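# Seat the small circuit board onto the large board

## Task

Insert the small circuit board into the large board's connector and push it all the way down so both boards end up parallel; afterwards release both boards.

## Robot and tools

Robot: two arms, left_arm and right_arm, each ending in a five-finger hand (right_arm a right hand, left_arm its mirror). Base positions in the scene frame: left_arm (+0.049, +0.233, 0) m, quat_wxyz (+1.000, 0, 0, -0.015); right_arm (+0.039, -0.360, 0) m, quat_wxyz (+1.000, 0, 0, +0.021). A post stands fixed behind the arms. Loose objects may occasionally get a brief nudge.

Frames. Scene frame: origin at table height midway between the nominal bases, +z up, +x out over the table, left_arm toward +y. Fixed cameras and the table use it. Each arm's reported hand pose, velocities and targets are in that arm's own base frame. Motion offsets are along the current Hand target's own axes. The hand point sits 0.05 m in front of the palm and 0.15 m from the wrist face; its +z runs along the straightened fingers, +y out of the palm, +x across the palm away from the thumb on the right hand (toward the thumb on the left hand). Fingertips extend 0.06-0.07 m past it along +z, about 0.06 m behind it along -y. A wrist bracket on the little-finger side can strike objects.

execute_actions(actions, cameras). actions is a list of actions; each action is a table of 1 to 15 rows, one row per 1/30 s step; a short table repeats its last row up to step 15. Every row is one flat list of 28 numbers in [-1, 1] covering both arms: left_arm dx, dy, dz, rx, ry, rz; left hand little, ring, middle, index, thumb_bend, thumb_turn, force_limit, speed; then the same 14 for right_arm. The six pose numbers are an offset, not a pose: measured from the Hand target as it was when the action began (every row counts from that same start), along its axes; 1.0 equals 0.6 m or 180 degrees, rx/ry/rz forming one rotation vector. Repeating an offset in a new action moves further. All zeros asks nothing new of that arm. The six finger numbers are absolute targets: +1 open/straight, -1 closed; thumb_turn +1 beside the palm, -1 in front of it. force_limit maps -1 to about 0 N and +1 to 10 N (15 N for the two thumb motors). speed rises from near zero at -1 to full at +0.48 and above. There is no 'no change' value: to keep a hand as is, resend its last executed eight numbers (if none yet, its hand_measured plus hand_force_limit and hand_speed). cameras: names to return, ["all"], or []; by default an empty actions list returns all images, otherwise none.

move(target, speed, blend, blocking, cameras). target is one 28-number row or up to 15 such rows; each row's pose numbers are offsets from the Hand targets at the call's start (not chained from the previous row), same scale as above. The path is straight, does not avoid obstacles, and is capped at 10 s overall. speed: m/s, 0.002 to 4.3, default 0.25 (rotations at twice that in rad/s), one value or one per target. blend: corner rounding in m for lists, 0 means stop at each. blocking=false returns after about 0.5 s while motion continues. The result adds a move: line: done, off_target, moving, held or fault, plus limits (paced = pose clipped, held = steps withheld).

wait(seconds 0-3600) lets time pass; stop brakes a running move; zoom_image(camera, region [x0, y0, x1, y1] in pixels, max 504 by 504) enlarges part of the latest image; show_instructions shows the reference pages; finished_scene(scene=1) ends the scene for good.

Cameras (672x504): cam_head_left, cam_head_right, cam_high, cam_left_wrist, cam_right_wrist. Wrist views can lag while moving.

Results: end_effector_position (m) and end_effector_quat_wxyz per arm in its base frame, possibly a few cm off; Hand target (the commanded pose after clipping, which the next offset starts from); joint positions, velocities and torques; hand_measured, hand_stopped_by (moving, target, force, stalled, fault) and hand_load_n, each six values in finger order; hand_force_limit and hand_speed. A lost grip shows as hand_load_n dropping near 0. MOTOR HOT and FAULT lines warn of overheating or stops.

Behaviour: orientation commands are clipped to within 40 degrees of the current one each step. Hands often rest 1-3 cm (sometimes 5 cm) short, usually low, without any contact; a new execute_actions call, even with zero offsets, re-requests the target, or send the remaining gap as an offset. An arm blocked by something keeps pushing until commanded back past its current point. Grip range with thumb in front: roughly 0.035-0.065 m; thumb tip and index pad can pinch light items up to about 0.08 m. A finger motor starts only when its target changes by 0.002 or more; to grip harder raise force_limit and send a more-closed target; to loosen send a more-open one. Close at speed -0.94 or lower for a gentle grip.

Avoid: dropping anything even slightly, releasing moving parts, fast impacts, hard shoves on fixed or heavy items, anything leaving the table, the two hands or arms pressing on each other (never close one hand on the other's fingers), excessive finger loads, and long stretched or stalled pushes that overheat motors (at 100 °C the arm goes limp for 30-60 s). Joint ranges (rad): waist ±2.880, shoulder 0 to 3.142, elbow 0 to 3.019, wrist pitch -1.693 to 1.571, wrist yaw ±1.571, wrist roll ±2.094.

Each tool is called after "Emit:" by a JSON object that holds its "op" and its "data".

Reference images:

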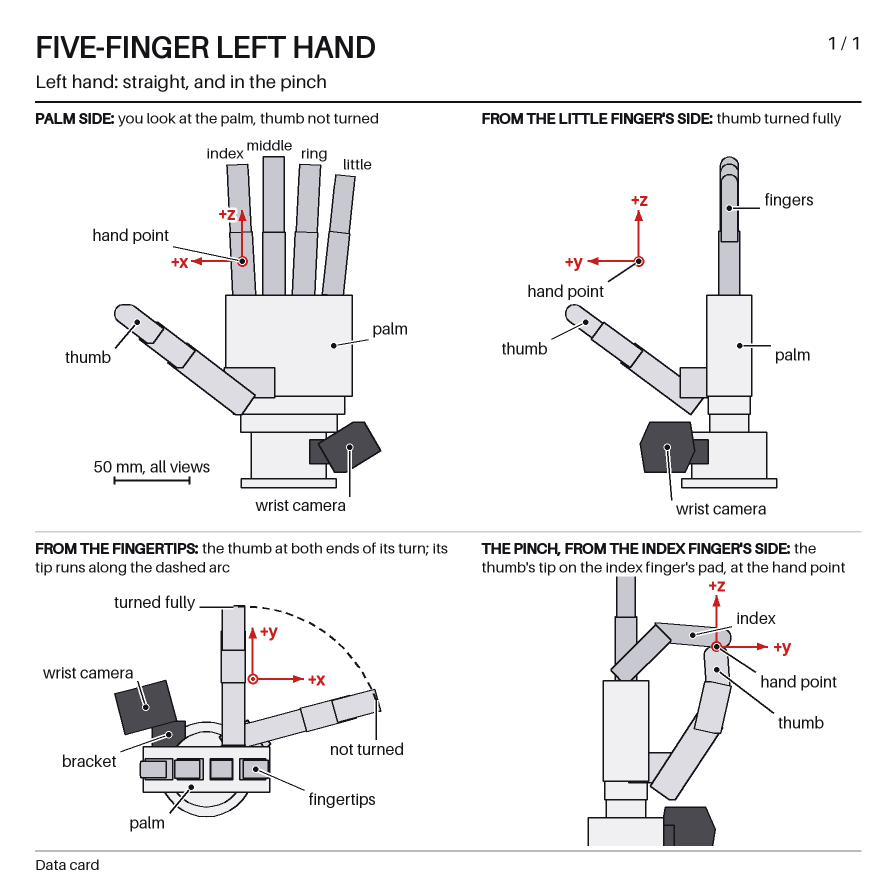

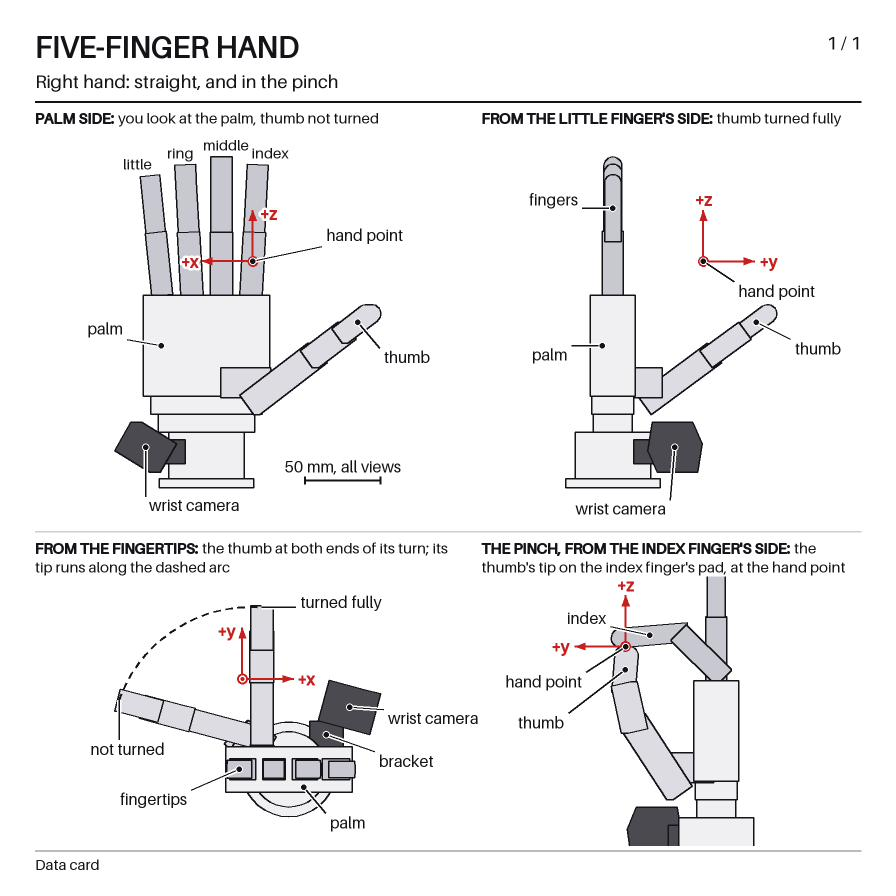

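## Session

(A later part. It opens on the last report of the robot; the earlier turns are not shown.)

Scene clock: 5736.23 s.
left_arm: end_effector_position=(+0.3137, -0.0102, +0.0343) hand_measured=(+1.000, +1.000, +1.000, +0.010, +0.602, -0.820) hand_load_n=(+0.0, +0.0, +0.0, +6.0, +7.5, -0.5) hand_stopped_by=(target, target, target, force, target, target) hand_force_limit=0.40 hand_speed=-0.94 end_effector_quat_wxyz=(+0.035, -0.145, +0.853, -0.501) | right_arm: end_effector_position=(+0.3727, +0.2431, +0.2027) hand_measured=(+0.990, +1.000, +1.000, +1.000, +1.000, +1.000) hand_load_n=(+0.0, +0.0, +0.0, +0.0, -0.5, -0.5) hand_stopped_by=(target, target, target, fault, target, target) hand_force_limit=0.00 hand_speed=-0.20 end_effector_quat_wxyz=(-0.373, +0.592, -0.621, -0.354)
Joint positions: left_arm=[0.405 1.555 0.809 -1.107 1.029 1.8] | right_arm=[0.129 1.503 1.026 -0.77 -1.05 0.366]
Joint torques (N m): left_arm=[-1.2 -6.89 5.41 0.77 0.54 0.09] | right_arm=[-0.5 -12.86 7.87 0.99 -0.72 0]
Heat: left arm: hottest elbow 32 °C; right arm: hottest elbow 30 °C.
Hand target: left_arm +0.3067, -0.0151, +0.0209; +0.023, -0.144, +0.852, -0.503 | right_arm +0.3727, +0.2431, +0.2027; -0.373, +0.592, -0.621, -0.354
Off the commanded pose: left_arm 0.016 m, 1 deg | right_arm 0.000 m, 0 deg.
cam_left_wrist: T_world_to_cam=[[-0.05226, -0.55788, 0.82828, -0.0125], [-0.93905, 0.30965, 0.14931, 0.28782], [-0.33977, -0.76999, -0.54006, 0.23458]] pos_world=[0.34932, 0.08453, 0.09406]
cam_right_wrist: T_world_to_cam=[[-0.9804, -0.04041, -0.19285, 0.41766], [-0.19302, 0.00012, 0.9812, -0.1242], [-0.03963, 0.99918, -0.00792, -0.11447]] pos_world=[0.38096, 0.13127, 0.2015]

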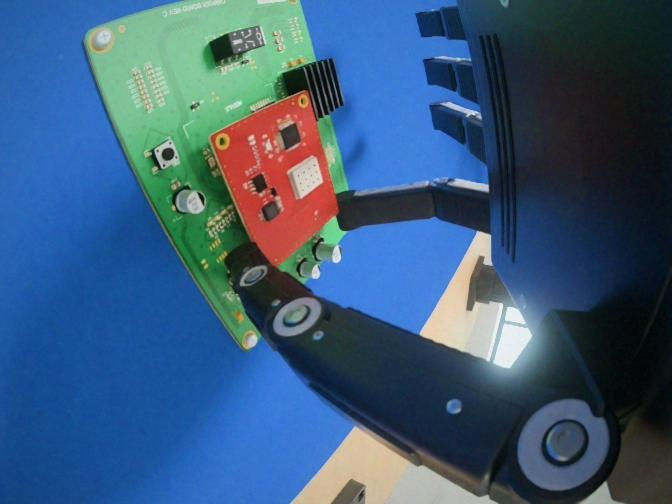

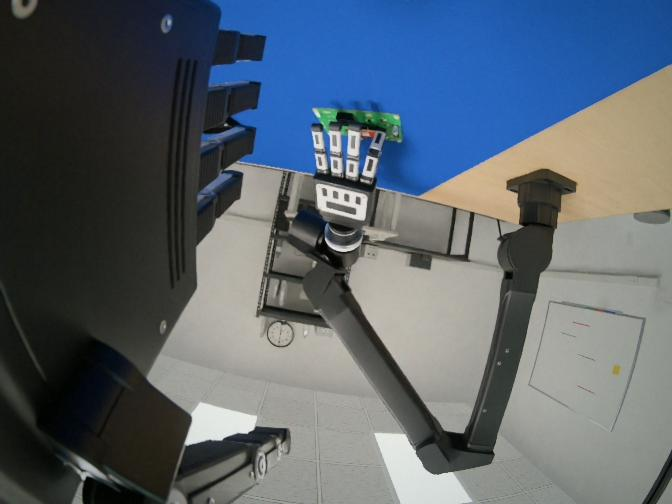

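Emit:
{"op": "move", "data": {"target": [0.00215,0.00265,0.00189,0,0,0,1,1,1,-0.05,0.6,-0.82,0.4,-0.94,0,0,0,0,0,0,0.99,1,1,1,1,1,0,-0.2], "speed": 0.02, "cameras": ["cam_left_wrist","cam_right_wrist"]}}

Emit:
{"op": "zoom_image", "data": {"camera": "cam_left_wrist", "region": [180, 100, 240, 145]}}

Emit:
{"op": "zoom_image", "data": {"camera": "cam_left_wrist", "region": [255, 65, 335, 125]}}

Emit:
{"op": "zoom_image", "data": {"camera": "cam_right_wrist", "region": [335, 115, 395, 160]}}

Scene clock: 5857.53 s.
left_arm: end_effector_position=(+0.3121, -0.0110, +0.0312) hand_measured=(+1.000, +1.000, +1.000, +0.010, +0.600, -0.820) hand_load_n=(+0.0, +0.0, +0.0, +0.0, +0.0, +0.0) hand_stopped_by=(target, target, target, force, target, target) hand_force_limit=0.40 hand_speed=-0.94 end_effector_quat_wxyz=(+0.035, -0.145, +0.852, -0.501) | right_arm: end_effector_position=(+0.3727, +0.2431, +0.2027) hand_measured=(+0.990, +1.000, +1.000, +1.000, +1.000, +1.000) hand_load_n=(+0.0, +0.0, +0.0, +0.0, +0.0, +0.0) hand_stopped_by=(target, target, target, fault, target, target) hand_force_limit=0.00 hand_speed=-0.20 end_effector_quat_wxyz=(-0.373, +0.592, -0.621, -0.354)
Joint positions: left_arm=[0.405 1.558 0.801 -1.097 1.029 1.8] | right_arm=[0.129 1.503 1.026 -0.77 -1.05 0.366]
Joint torques (N m): left_arm=[-0.67 -7.65 5.68 0.43 0.52 0.1] | right_arm=[-0.38 -13.1 7.95 1.09 -0.71 0]
Heat: left arm: hottest elbow 31 °C; right arm: hottest elbow 30 °C.
Hand target: left_arm +0.3053, -0.0157, +0.0191; +0.023, -0.145, +0.852, -0.503 | right_arm +0.3727, +0.2431, +0.2027; -0.373, +0.592, -0.621, -0.354
Off the commanded pose: left_arm 0.015 m, 1 deg | right_arm 0.000 m, 0 deg.
move: off_target (left_arm)
cam_left_wrist: T_world_to_cam=[[-0.05175, -0.55733, 0.82868, -0.01066], [-0.93901, 0.30965, 0.14961, 0.28695], [-0.33998, -0.77039, -0.53936, 0.23186]] pos_world=[0.34773, 0.08383, 0.09096]
cam_right_wrist: T_world_to_cam=[[-0.9804, -0.04041, -0.19285, 0.41766], [-0.19302, 0.00012, 0.9812, -0.1242], [-0.03963, 0.99918, -0.00792, -0.11447]] pos_world=[0.38096, 0.13127, 0.2015]

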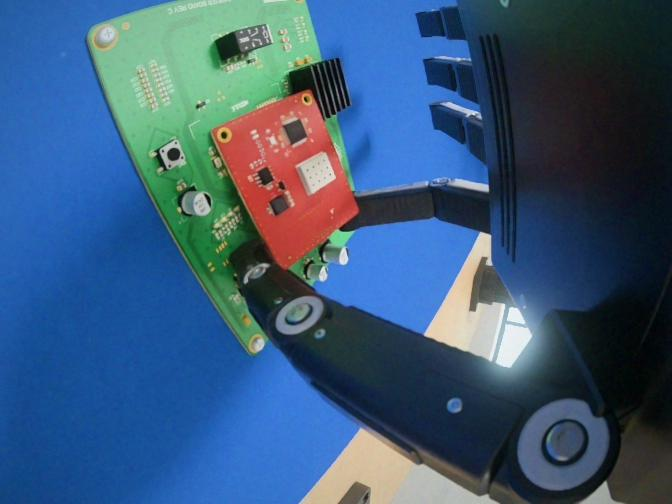

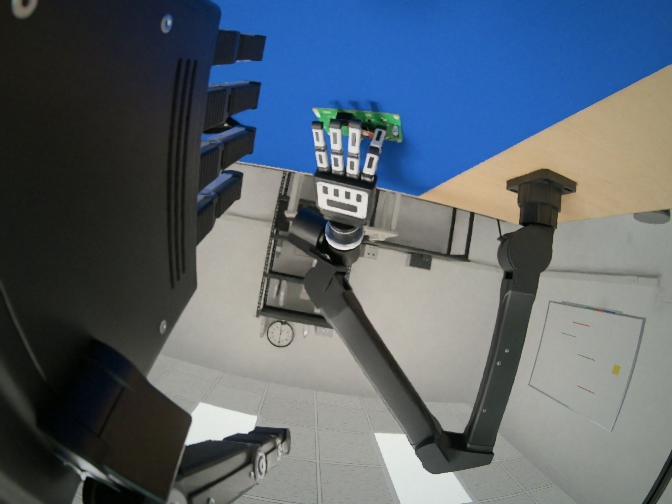

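Scaled by 8.400 from the camera's image (finer frame: 960x720).

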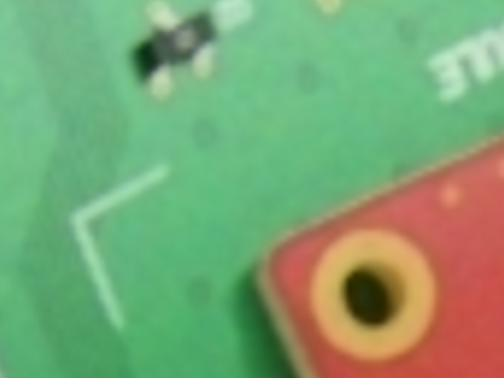

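Scaled by 6.300 from the camera's image (finer frame: 960x720).

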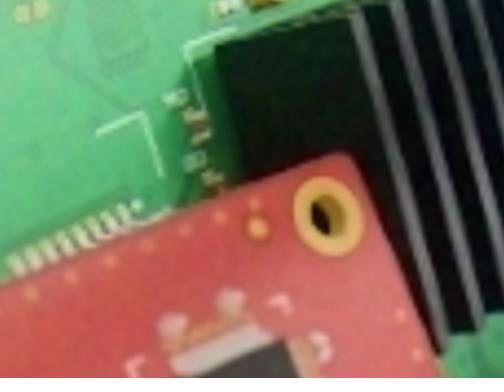

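Scaled by 8.400 from the camera's image (finer frame: 960x720).

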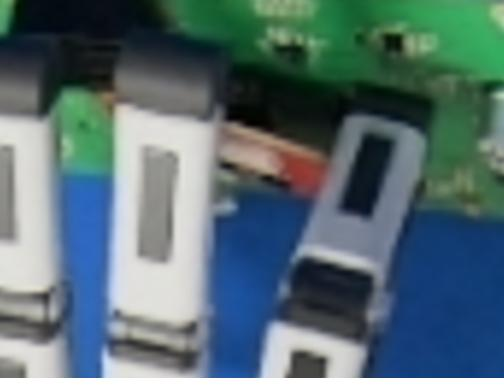

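Emit:
{"op": "zoom_image", "data": {"camera": "cam_left_wrist", "region": [200, 80, 380, 290]}}

Emit:
{"op": "zoom_image", "data": {"camera": "cam_right_wrist", "region": [320, 105, 410, 165]}}

Scaled by 2.400 from the camera's image (finer frame: 960x720).

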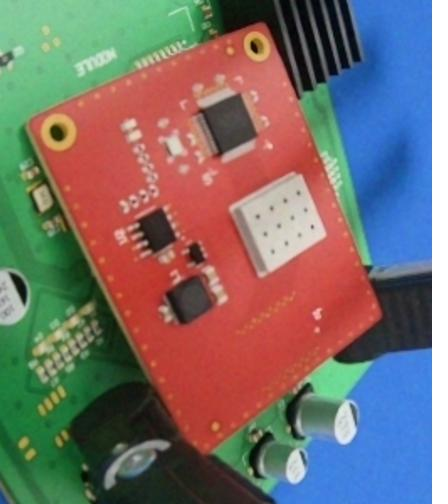

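Scaled by 5.600 from the camera's image (finer frame: 960x720).

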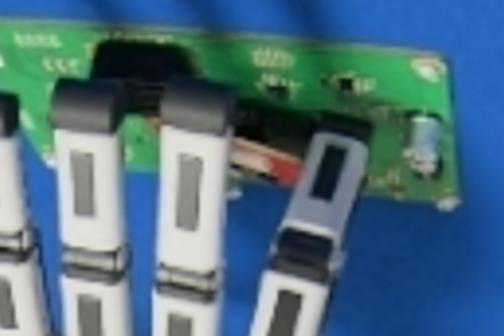

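Emit:
{"op": "move", "data": {"target": [0,0,0,0,0,0,1,1,1,0.1,0.6,-0.82,0.4,-0.97,0,0,0,0,0,0,0.99,1,1,1,1,1,0,-0.2], "cameras": ["cam_left_wrist","cam_right_wrist"]}}

Emit:
{"op": "zoom_image", "data": {"camera": "cam_left_wrist", "region": [200, 80, 380, 290]}}

Emit:
{"op": "zoom_image", "data": {"camera": "cam_right_wrist", "region": [335, 115, 395, 160]}}

Scene clock: 5868.80 s.
left_arm: end_effector_position=(+0.3121, -0.0110, +0.0312) hand_measured=(+1.000, +1.000, +1.000, +0.100, +0.600, -0.820) hand_load_n=(+0.0, +0.0, -0.5, +0.0, +0.0, +0.0) hand_stopped_by=(target, target, target, target, target, target) hand_force_limit=0.40 hand_speed=-0.97 end_effector_quat_wxyz=(+0.035, -0.145, +0.852, -0.501) | right_arm: end_effector_position=(+0.3727, +0.2431, +0.2027) hand_measured=(+0.990, +1.000, +1.000, +1.000, +1.000, +1.000) hand_load_n=(+0.0, +0.0, +0.0, +0.0, -0.5, +0.0) hand_stopped_by=(target, target, target, fault, target, target) hand_force_limit=0.00 hand_speed=-0.20 end_effector_quat_wxyz=(-0.373, +0.592, -0.621, -0.354)
Joint positions: left_arm=[0.405 1.558 0.801 -1.097 1.029 1.8] | right_arm=[0.129 1.503 1.026 -0.77 -1.05 0.366]
Joint torques (N m): left_arm=[-0.5 -7.88 5.7 0.54 0.55 0.1] | right_arm=[-0.44 -13.16 7.87 0.99 -0.71 -0.01]
Heat: left arm: hottest elbow 31 °C; right arm: hottest elbow 30 °C.
Hand target: left_arm +0.3053, -0.0157, +0.0191; +0.023, -0.145, +0.852, -0.503 | right_arm +0.3727, +0.2431, +0.2027; -0.373, +0.592, -0.621, -0.354
Off the commanded pose: left_arm 0.015 m, 1 deg | right_arm 0.000 m, 0 deg.
move: done
cam_left_wrist: T_world_to_cam=[[-0.05175, -0.55733, 0.82868, -0.01066], [-0.93901, 0.30965, 0.14961, 0.28695], [-0.33998, -0.77039, -0.53936, 0.23186]] pos_world=[0.34773, 0.08383, 0.09096]
cam_right_wrist: T_world_to_cam=[[-0.9804, -0.04041, -0.19285, 0.41766], [-0.19302, 0.00012, 0.9812, -0.1242], [-0.03963, 0.99918, -0.00792, -0.11447]] pos_world=[0.38096, 0.13127, 0.2015]

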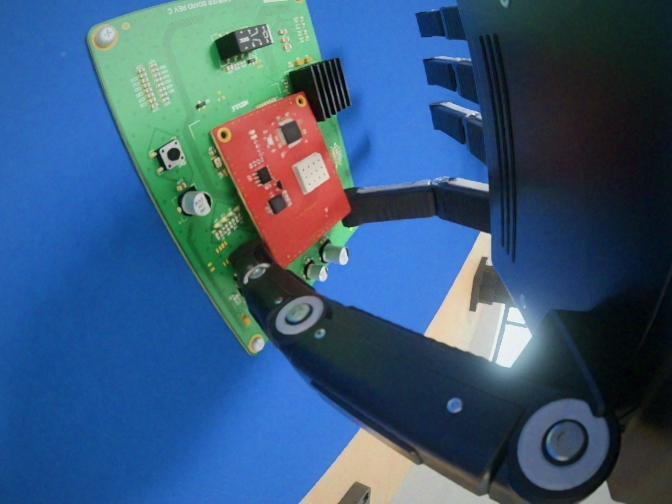

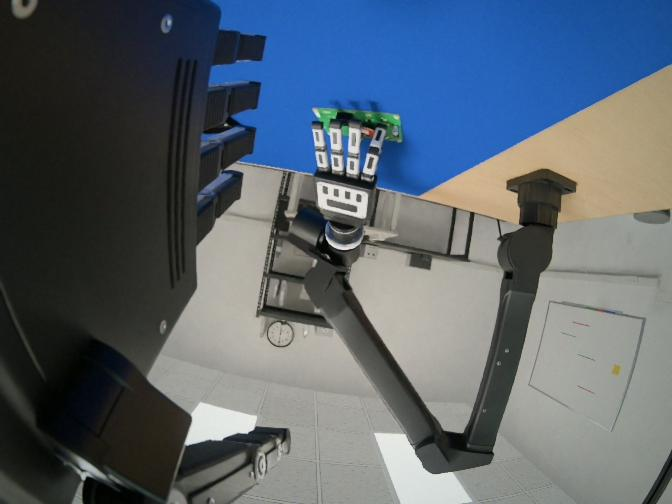

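Scaled by 2.400 from the camera's image (finer frame: 960x720).

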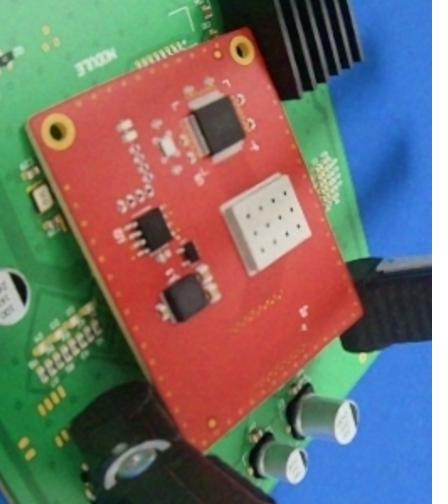

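Scaled by 8.400 from the camera's image (finer frame: 960x720).

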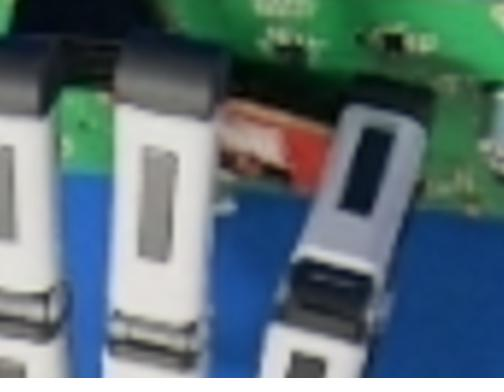

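Emit:
{"op": "zoom_image", "data": {"camera": "cam_left_wrist", "region": [190, 110, 270, 170]}}

Emit:
{"op": "zoom_image", "data": {"camera": "cam_left_wrist", "region": [260, 70, 340, 130]}}

Emit:
{"op": "zoom_image", "data": {"camera": "cam_left_wrist", "region": [290, 190, 370, 250]}}

Emit:
{"op": "zoom_image", "data": {"camera": "cam_left_wrist", "region": [230, 230, 310, 290]}}

Emit:
{"op": "zoom_image", "data": {"camera": "cam_left_wrist", "region": [230, 310, 290, 355]}}

Emit:
{"op": "zoom_image", "data": {"camera": "cam_left_wrist", "region": [80, 15, 160, 75]}}

Scaled by 6.300 from the camera's image (finer frame: 960x720).

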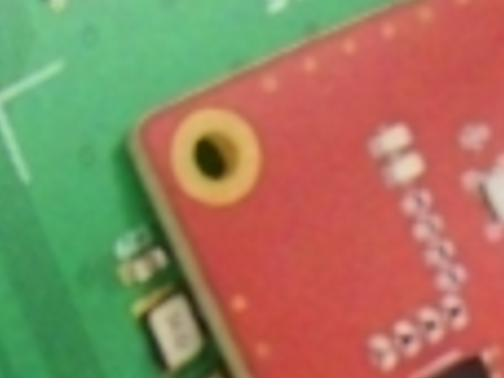

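Scaled by 6.300 from the camera's image (finer frame: 960x720).

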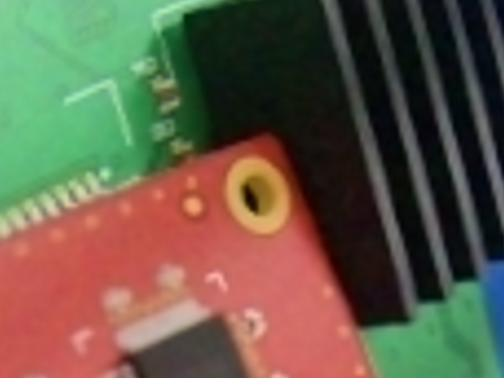

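Scaled by 6.300 from the camera's image (finer frame: 960x720).

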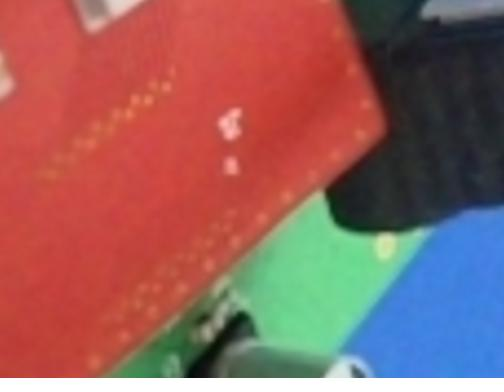

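Scaled by 6.300 from the camera's image (finer frame: 960x720).

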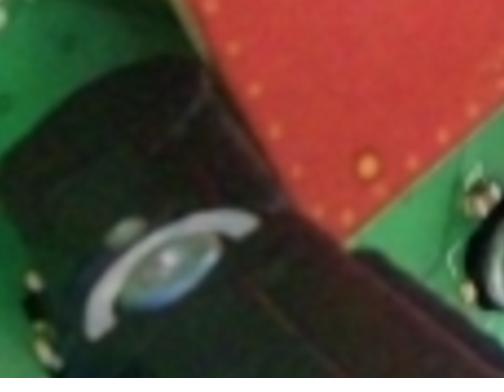

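Scaled by 8.400 from the camera's image (finer frame: 960x720).

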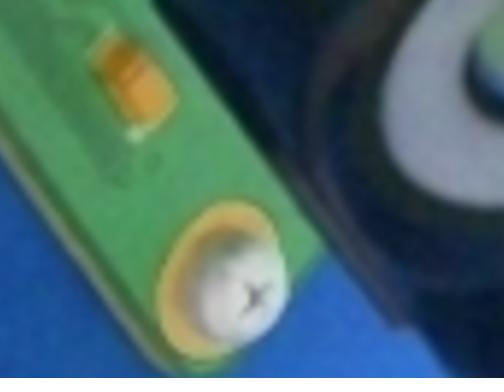

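Scaled by 6.300 from the camera's image (finer frame: 960x720).

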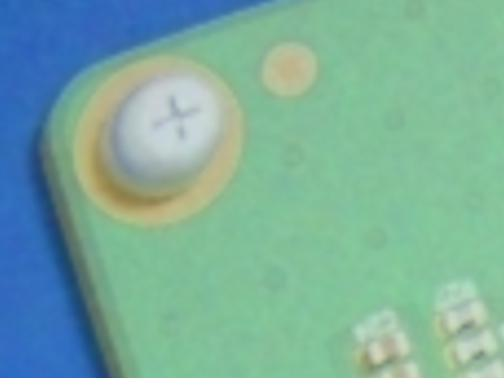

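Emit:
{"op": "move", "data": {"target": [0,0,0,0,0,0,1,1,1,0.2,0.66,-0.82,0.4,-0.97,0,0,0,0,0,0,0.99,1,1,1,1,1,0,-0.2], "cameras": ["cam_left_wrist","cam_right_wrist"]}}

Emit:
{"op": "zoom_image", "data": {"camera": "cam_left_wrist", "region": [200, 80, 380, 290]}}

Emit:
{"op": "zoom_image", "data": {"camera": "cam_right_wrist", "region": [335, 115, 395, 160]}}

Scene clock: 5945.43 s.
left_arm: end_effector_position=(+0.3125, -0.0115, +0.0316) hand_measured=(+1.000, +1.000, +1.000, +0.200, +0.660, -0.820) hand_load_n=(+0.0, +0.0, +0.0, +0.0, -2.0, +0.0) hand_stopped_by=(target, target, target, target, moving, target) hand_force_limit=0.40 hand_speed=-0.97 end_effector_quat_wxyz=(+0.036, -0.145, +0.852, -0.503) | right_arm: end_effector_position=(+0.3727, +0.2431, +0.2027) hand_measured=(+0.990, +1.000, +1.000, +1.000, +1.000, +1.000) hand_load_n=(+0.5, +0.0, +0.0, +0.0, -0.5, +0.0) hand_stopped_by=(target, target, target, fault, target, target) hand_force_limit=0.00 hand_speed=-0.20 end_effector_quat_wxyz=(-0.373, +0.592, -0.621, -0.354)
Joint positions: left_arm=[0.405 1.558 0.801 -1.097 1.033 1.8] | right_arm=[0.129 1.503 1.026 -0.77 -1.05 0.366]
Joint torques (N m): left_arm=[0.73 -7.71 5.97 0.73 0.4 0.05] | right_arm=[-0.44 -13.22 7.87 0.95 -0.72 0]
Heat: left arm: hottest elbow 31 °C; right arm: hottest elbow 30 °C.
Hand target: left_arm +0.3053, -0.0157, +0.0191; +0.023, -0.144, +0.852, -0.503 | right_arm +0.3727, +0.2431, +0.2027; -0.373, +0.592, -0.621, -0.354
Off the commanded pose: left_arm 0.015 m, 1 deg | right_arm 0.000 m, 0 deg.
move: done
cam_left_wrist: T_world_to_cam=[[-0.05245, -0.55487, 0.83028, -0.01114], [-0.93937, 0.30954, 0.14752, 0.28756], [-0.33886, -0.77221, -0.53746, 0.23132]] pos_world=[0.34792, 0.08343, 0.09116]
cam_right_wrist: T_world_to_cam=[[-0.9804, -0.04041, -0.19285, 0.41766], [-0.19302, 0.00012, 0.9812, -0.1242], [-0.03963, 0.99918, -0.00792, -0.11447]] pos_world=[0.38096, 0.13127, 0.2015]

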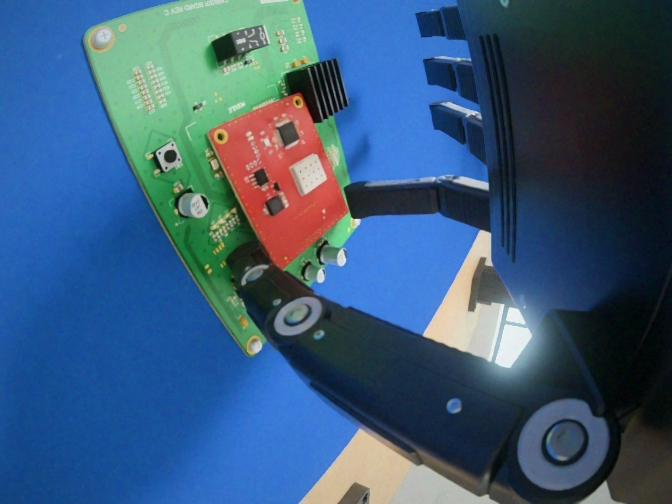

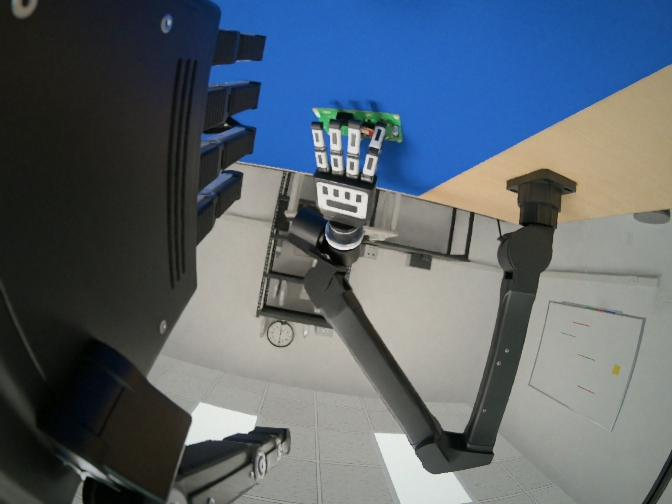

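Scaled by 2.400 from the camera's image (finer frame: 960x720).

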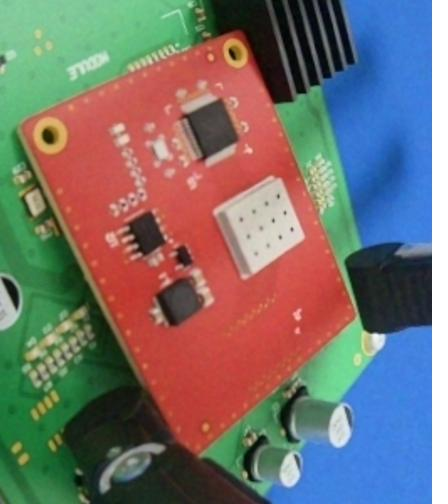

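Scaled by 8.400 from the camera's image (finer frame: 960x720).

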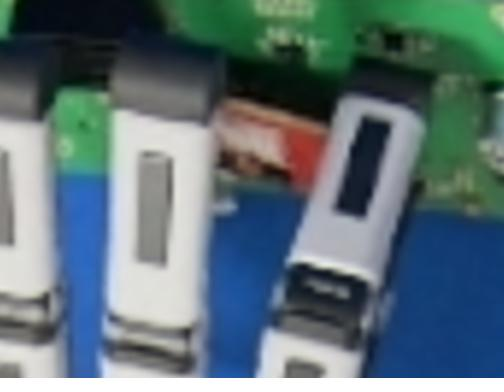

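Emit:
{"op": "move", "data": {"target": [-0.00423,-0.0199,-0.01242,-0.00207,-0.00803,0.01358,1,1,1,0.2,0.66,-0.82,0.4,-0.97,0,0,0,0,0,0,0.99,1,1,1,1,1,0,-0.2], "speed": 0.02}}

Scene clock: 5957.80 s.
left_arm: end_effector_position=(+0.3142, -0.0104, +0.0352) hand_measured=(+1.000, +1.000, +1.000, +0.200, +0.660, -0.820) hand_load_n=(+0.0, +0.0, +0.0, +0.0, +0.0, +0.0) hand_stopped_by=(target, target, target, target, target, target) hand_force_limit=0.40 hand_speed=-0.97 end_effector_quat_wxyz=(+0.043, -0.140, +0.854, -0.499) | right_arm: end_effector_position=(+0.3727, +0.2431, +0.2027) hand_measured=(+0.990, +1.000, +1.000, +1.000, +1.000, +1.000) hand_load_n=(+0.0, +0.0, +0.0, +0.0, +0.0, +0.0) hand_stopped_by=(target, target, target, fault, target, target) hand_force_limit=0.00 hand_speed=-0.20 end_effector_quat_wxyz=(-0.373, +0.592, -0.621, -0.354)
Joint positions: left_arm=[0.404 1.542 0.801 -1.094 1.029 1.8] | right_arm=[0.129 1.503 1.026 -0.77 -1.05 0.366]
Joint torques (N m): left_arm=[-0.09 -10.29 5.5 0.53 0.5 0.12] | right_arm=[-0.67 -12.98 7.87 1.02 -0.71 0.01]
Heat: left arm: hottest elbow 31 °C; right arm: hottest elbow 30 °C.
Hand target: left_arm +0.3090, -0.0140, +0.0328; +0.044, -0.133, +0.856, -0.498 | right_arm +0.3727, +0.2431, +0.2027; -0.373, +0.592, -0.621, -0.354
Off the commanded pose: left_arm 0.007 m, 1 deg | right_arm 0.000 m, 0 deg.
move: done

Emit:
{"op": "wait", "data": {"seconds": 0, "cameras": ["cam_left_wrist","cam_right_wrist"]}}

Emit:
{"op": "zoom_image", "data": {"camera": "cam_left_wrist", "region": [180, 110, 260, 170]}}

Emit:
{"op": "zoom_image", "data": {"camera": "cam_left_wrist", "region": [250, 70, 330, 130]}}

Emit:
{"op": "zoom_image", "data": {"camera": "cam_left_wrist", "region": [280, 180, 360, 240]}}

Emit:
{"op": "zoom_image", "data": {"camera": "cam_left_wrist", "region": [220, 225, 300, 285]}}

Emit:
{"op": "zoom_image", "data": {"camera": "cam_left_wrist", "region": [220, 300, 280, 345]}}

Emit:
{"op": "zoom_image", "data": {"camera": "cam_left_wrist", "region": [70, 15, 150, 75]}}

Emit:
{"op": "zoom_image", "data": {"camera": "cam_right_wrist", "region": [335, 115, 395, 160]}}

Scene clock: 5964.73 s.
left_arm: end_effector_position=(+0.3142, -0.0104, +0.0352) hand_measured=(+1.000, +1.000, +1.000, +0.200, +0.660, -0.820) hand_load_n=(+0.0, +0.0, +0.0, +0.0, +0.0, +0.0) hand_stopped_by=(target, target, target, target, target, target) hand_force_limit=0.40 hand_speed=-0.97 end_effector_quat_wxyz=(+0.043, -0.140, +0.854, -0.499) | right_arm: end_effector_position=(+0.3727, +0.2431, +0.2027) hand_measured=(+0.990, +1.000, +1.000, +1.000, +1.000, +1.000) hand_load_n=(+0.0, +0.0, +0.5, +0.0, +0.0, +0.0) hand_stopped_by=(target, target, target, fault, target, target) hand_force_limit=0.00 hand_speed=-0.20 end_effector_quat_wxyz=(-0.373, +0.592, -0.621, -0.354)
Joint positions: left_arm=[0.404 1.542 0.801 -1.094 1.029 1.8] | right_arm=[0.129 1.503 1.026 -0.77 -1.05 0.366]
Joint torques (N m): left_arm=[-0.62 -10.99 5.64 0.75 0.53 0.09] | right_arm=[-0.44 -12.98 7.91 1.02 -0.69 -0.02]
Heat: left arm: hottest elbow 31 °C; right arm: hottest elbow 30 °C.
Hand target: left_arm +0.3090, -0.0140, +0.0328; +0.044, -0.133, +0.856, -0.498 | right_arm +0.3727, +0.2431, +0.2027; -0.373, +0.592, -0.621, -0.354
Off the commanded pose: left_arm 0.007 m, 1 deg | right_arm 0.000 m, 0 deg.
cam_left_wrist: T_world_to_cam=[[-0.06703, -0.56388, 0.82313, -0.00869], [-0.94116, 0.30962, 0.13546, 0.28928], [-0.33125, -0.76562, -0.55145, 0.23287]] pos_world=[0.34881, 0.08382, 0.09638]
cam_right_wrist: T_world_to_cam=[[-0.9804, -0.04041, -0.19285, 0.41766], [-0.19302, 0.00012, 0.9812, -0.1242], [-0.03963, 0.99918, -0.00792, -0.11447]] pos_world=[0.38096, 0.13127, 0.2015]

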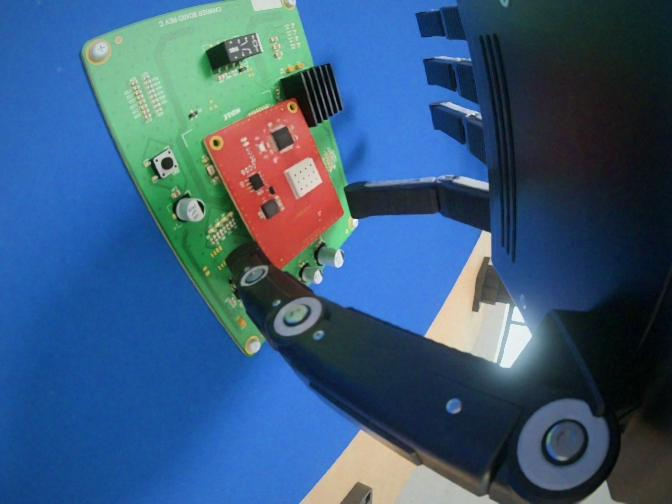

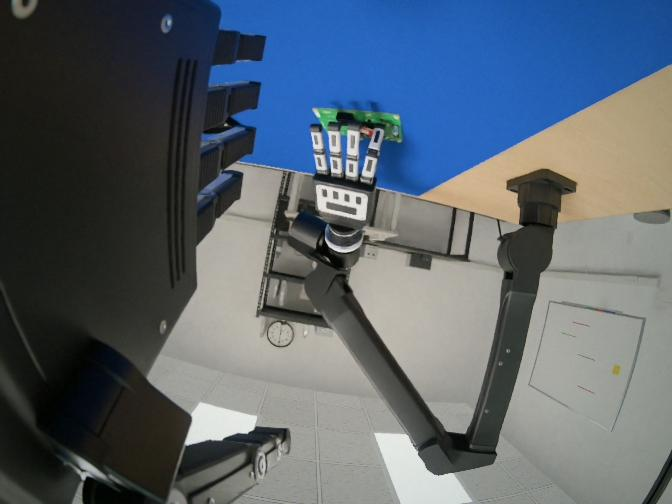

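Scaled by 6.300 from the camera's image (finer frame: 960x720).

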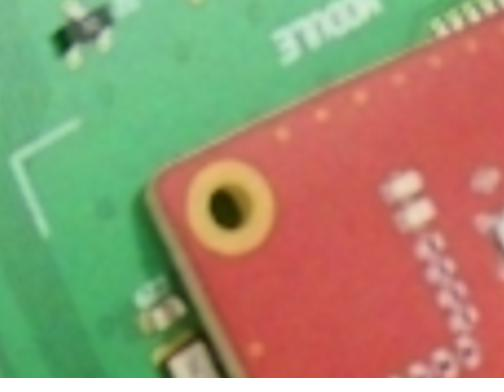

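Scaled by 6.300 from the camera's image (finer frame: 960x720).

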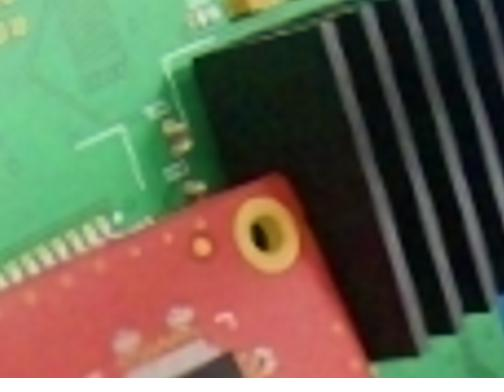

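Scaled by 6.300 from the camera's image (finer frame: 960x720).

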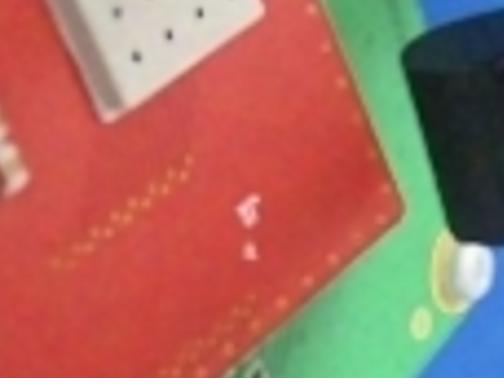

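Scaled by 6.300 from the camera's image (finer frame: 960x720).

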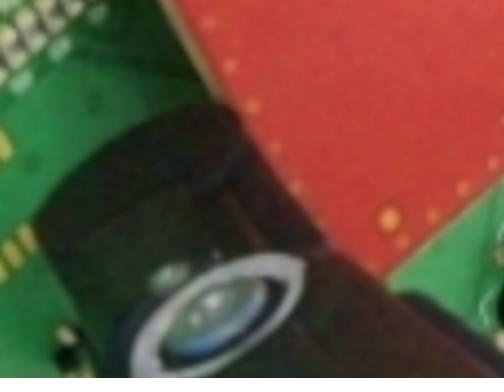

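Scaled by 8.400 from the camera's image (finer frame: 960x720).

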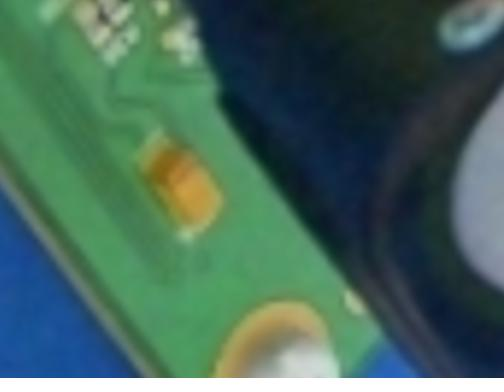

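Scaled by 6.300 from the camera's image (finer frame: 960x720).

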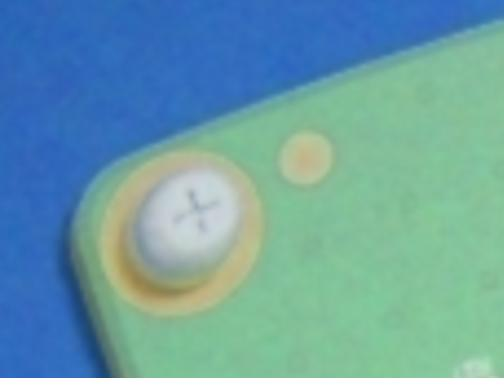

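Scaled by 8.400 from the camera's image (finer frame: 960x720).

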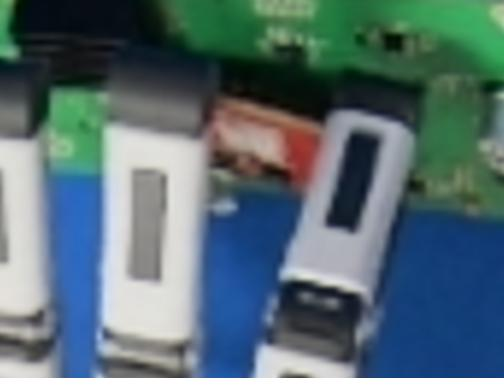

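Emit:
{"op": "move", "data": {"target": [0.00097,-0.0002,0.00682,0.00525,-0.00228,0.00281,1,1,1,0.2,0.66,-0.82,0.4,-0.97,0,0,0,0,0,0,0.99,1,1,1,1,1,0,-0.2], "speed": 0.03, "cameras": ["cam_left_wrist","cam_right_wrist"]}}

Emit:
{"op": "zoom_image", "data": {"camera": "cam_left_wrist", "region": [200, 80, 380, 290]}}

Emit:
{"op": "zoom_image", "data": {"camera": "cam_right_wrist", "region": [335, 115, 395, 160]}}

Scene clock: 6111.90 s.
left_arm: end_effector_position=(+0.3132, -0.0137, +0.0332) hand_measured=(+1.000, +1.000, +1.000, +0.200, +0.660, -0.820) hand_load_n=(-0.5, +0.0, +0.0, +0.0, +0.0, +0.0) hand_stopped_by=(target, target, target, target, target, target) hand_force_limit=0.40 hand_speed=-0.97 end_effector_quat_wxyz=(+0.049, -0.137, +0.851, -0.504) | right_arm: end_effector_position=(+0.3727, +0.2431, +0.2027) hand_measured=(+0.990, +1.000, +1.000, +1.000, +1.000, +1.000) hand_load_n=(+0.0, +0.0, +0.0, +0.0, +0.0, +0.0) hand_stopped_by=(target, target, target, fault, target, target) hand_force_limit=0.00 hand_speed=-0.20 end_effector_quat_wxyz=(-0.373, +0.592, -0.621, -0.354)
Joint positions: left_arm=[0.402 1.539 0.786 -1.073 1.043 1.8] | right_arm=[0.129 1.503 1.026 -0.77 -1.05 0.366]
Joint torques (N m): left_arm=[-0.56 -9.76 6.01 0.55 0.76 0.13] | right_arm=[-0.38 -13.27 7.86 1.09 -0.68 -0.01]
Heat: left arm: hottest elbow 30 °C; right arm: hottest elbow 30 °C.
Hand target: left_arm +0.3093, -0.0178, +0.0309; +0.050, -0.130, +0.852, -0.504 | right_arm +0.3727, +0.2431, +0.2027; -0.373, +0.592, -0.621, -0.354
Off the commanded pose: left_arm 0.006 m, 1 deg | right_arm 0.000 m, 0 deg.
move: done
cam_left_wrist: T_world_to_cam=[[-0.07733, -0.55637, 0.82733, -0.00571], [-0.94359, 0.30882, 0.11947, 0.29096], [-0.32197, -0.77142, -0.54886, 0.22577]] pos_world=[0.34679, 0.08113, 0.09388]
cam_right_wrist: T_world_to_cam=[[-0.9804, -0.04041, -0.19285, 0.41766], [-0.19302, 0.00012, 0.9812, -0.1242], [-0.03963, 0.99918, -0.00792, -0.11447]] pos_world=[0.38096, 0.13127, 0.2015]

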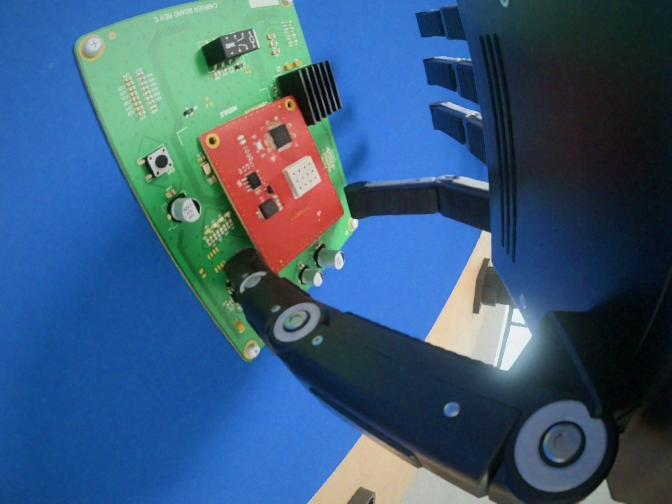

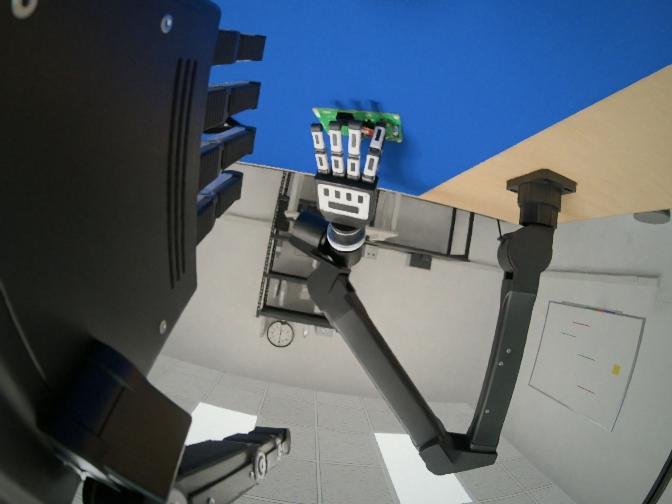

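Scaled by 2.400 from the camera's image (finer frame: 960x720).

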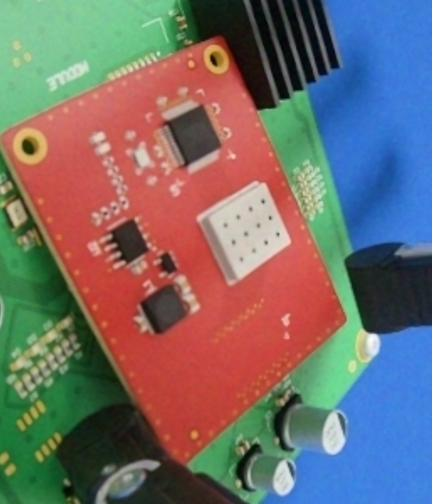

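Scaled by 8.400 from the camera's image (finer frame: 960x720).

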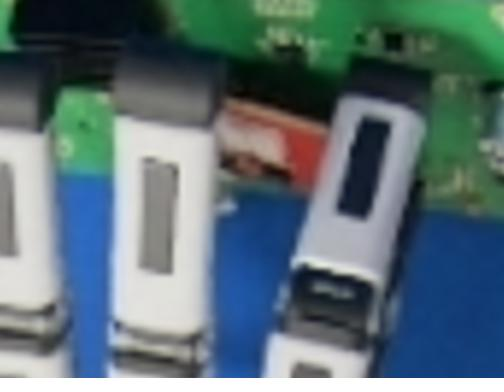

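Emit:
{"op": "move", "data": {"target": [0,0,0,0,0,0,1,1,1,0.1,0.6,-0.82,0.4,-0.95,0,0,0,0,0,0,0.99,1,1,1,1,1,0,-0.2], "cameras": ["cam_left_wrist"]}}

Emit:
{"op": "zoom_image", "data": {"camera": "cam_left_wrist", "region": [200, 80, 380, 290]}}

Scene clock: 6117.40 s.
left_arm: end_effector_position=(+0.3133, -0.0137, +0.0331) hand_measured=(+1.000, +1.000, +1.000, +0.100, +0.600, -0.820) hand_load_n=(+0.0, +0.0, +0.0, +0.0, +0.0, +0.0) hand_stopped_by=(target, target, target, target, target, target) hand_force_limit=0.40 hand_speed=-0.95 end_effector_quat_wxyz=(+0.049, -0.137, +0.851, -0.504) | right_arm: end_effector_position=(+0.3727, +0.2431, +0.2027) hand_measured=(+0.990, +1.000, +1.000, +1.000, +1.000, +1.000) hand_load_n=(+0.0, +0.0, +0.0, +0.0, +0.0, -0.5) hand_stopped_by=(target, target, target, fault, target, target) hand_force_limit=0.00 hand_speed=-0.20 end_effector_quat_wxyz=(-0.373, +0.592, -0.621, -0.354)
Joint positions: left_arm=[0.402 1.539 0.786 -1.073 1.043 1.8] | right_arm=[0.129 1.503 1.026 -0.77 -1.05 0.366]
Joint torques (N m): left_arm=[-1.26 -10.17 5.71 0.59 0.71 0.04] | right_arm=[-0.32 -13.27 7.88 0.99 -0.71 -0.01]
Heat: left arm: hottest elbow 31 °C; right arm: hottest elbow 30 °C.
Hand target: left_arm +0.3094, -0.0177, +0.0309; +0.050, -0.130, +0.852, -0.504 | right_arm +0.3727, +0.2431, +0.2027; -0.373, +0.592, -0.621, -0.354
Off the commanded pose: left_arm 0.006 m, 1 deg | right_arm 0.000 m, 0 deg.
move: done
cam_left_wrist: T_world_to_cam=[[-0.07763, -0.55643, 0.82726, -0.0056], [-0.94364, 0.30879, 0.11915, 0.29101], [-0.32175, -0.77139, -0.54904, 0.2257]] pos_world=[0.34679, 0.08113, 0.09388]

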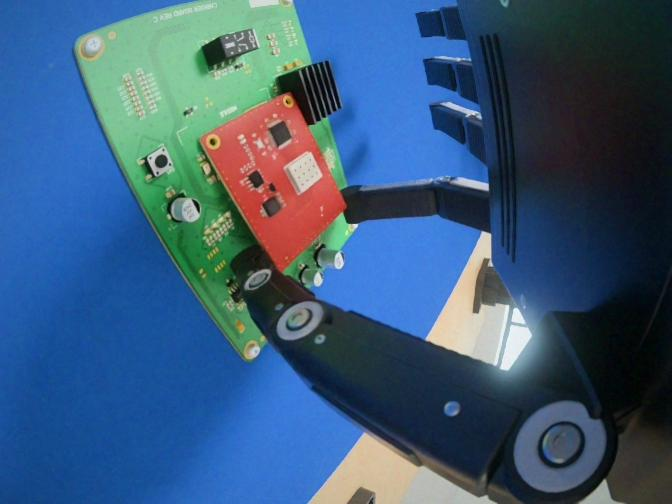

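Scaled by 2.400 from the camera's image (finer frame: 960x720).

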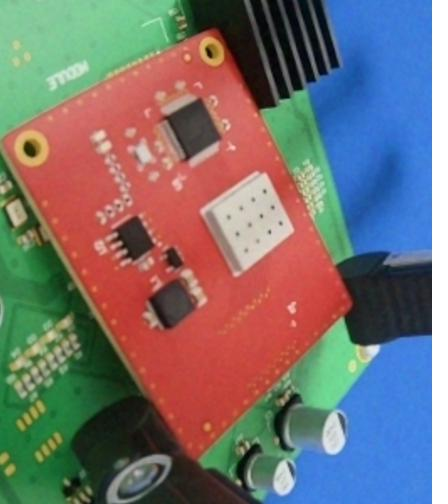

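Emit:
{"op": "move", "data": {"target": [0,0,0,0,0,0,1,1,1,0.03,0.6,-0.82,0.4,-0.96,0,0,0,0,0,0,0.99,1,1,1,1,1,0,-0.2], "cameras": ["cam_left_wrist","cam_right_wrist"]}}

Emit:
{"op": "zoom_image", "data": {"camera": "cam_left_wrist", "region": [200, 80, 380, 290]}}

Emit:
{"op": "zoom_image", "data": {"camera": "cam_right_wrist", "region": [335, 115, 395, 160]}}

Scene clock: 6123.70 s.
left_arm: end_effector_position=(+0.3133, -0.0137, +0.0331) hand_measured=(+1.000, +1.000, +1.000, +0.030, +0.600, -0.820) hand_load_n=(+0.0, +0.0, +0.0, +1.0, +1.5, +0.0) hand_stopped_by=(target, target, target, target, target, target) hand_force_limit=0.40 hand_speed=-0.96 end_effector_quat_wxyz=(+0.049, -0.137, +0.851, -0.504) | right_arm: end_effector_position=(+0.3727, +0.2431, +0.2027) hand_measured=(+0.990, +1.000, +1.000, +1.000, +1.000, +1.000) hand_load_n=(+0.0, +0.0, +0.0, +0.0, +0.0, +0.0) hand_stopped_by=(target, target, target, fault, target, target) hand_force_limit=0.00 hand_speed=-0.20 end_effector_quat_wxyz=(-0.373, +0.592, -0.621, -0.354)
Joint positions: left_arm=[0.402 1.539 0.786 -1.073 1.043 1.8] | right_arm=[0.129 1.503 1.026 -0.77 -1.05 0.366]
Joint torques (N m): left_arm=[0.03 -10.29 5.71 0.57 0.69 0.09] | right_arm=[-0.5 -12.98 7.92 0.98 -0.68 0.01]
Heat: left arm: hottest elbow 31 °C; right arm: hottest elbow 30 °C.
Hand target: left_arm +0.3094, -0.0177, +0.0309; +0.051, -0.130, +0.852, -0.504 | right_arm +0.3727, +0.2431, +0.2027; -0.373, +0.592, -0.621, -0.354
Off the commanded pose: left_arm 0.006 m, 1 deg | right_arm 0.000 m, 0 deg.
move: done
cam_left_wrist: T_world_to_cam=[[-0.07763, -0.55643, 0.82726, -0.0056], [-0.94364, 0.30879, 0.11915, 0.29101], [-0.32175, -0.77139, -0.54904, 0.2257]] pos_world=[0.34679, 0.08113, 0.09388]
cam_right_wrist: T_world_to_cam=[[-0.9804, -0.04041, -0.19285, 0.41766], [-0.19302, 0.00012, 0.9812, -0.1242], [-0.03963, 0.99918, -0.00792, -0.11447]] pos_world=[0.38096, 0.13127, 0.2015]

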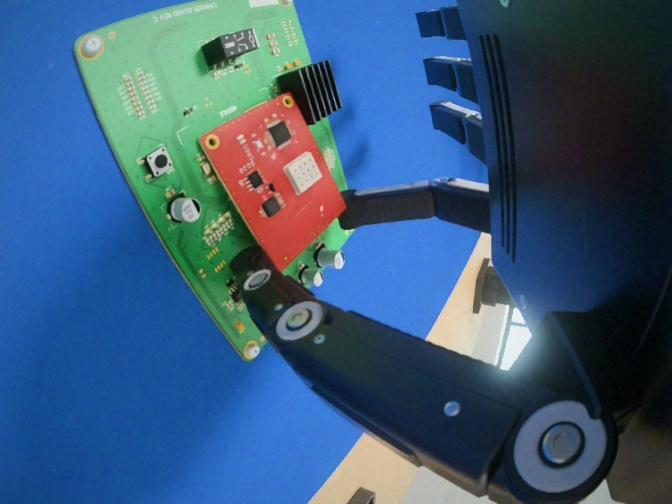

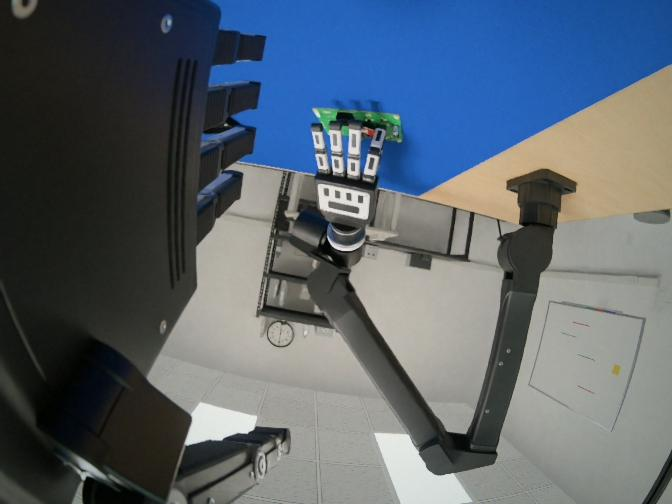

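Scaled by 2.400 from the camera's image (finer frame: 960x720).

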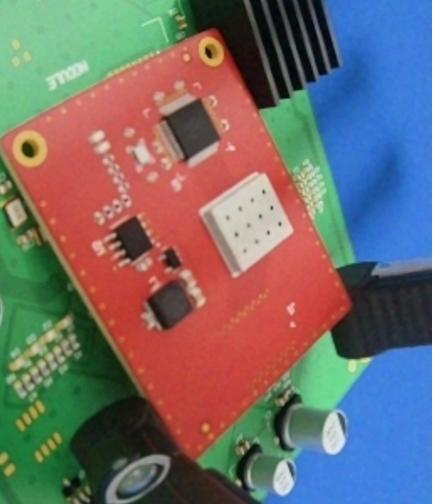

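Scaled by 8.400 from the camera's image (finer frame: 960x720).

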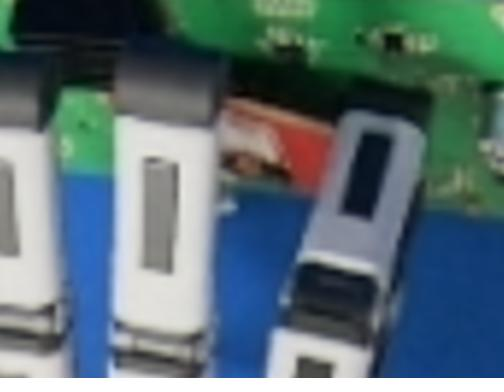

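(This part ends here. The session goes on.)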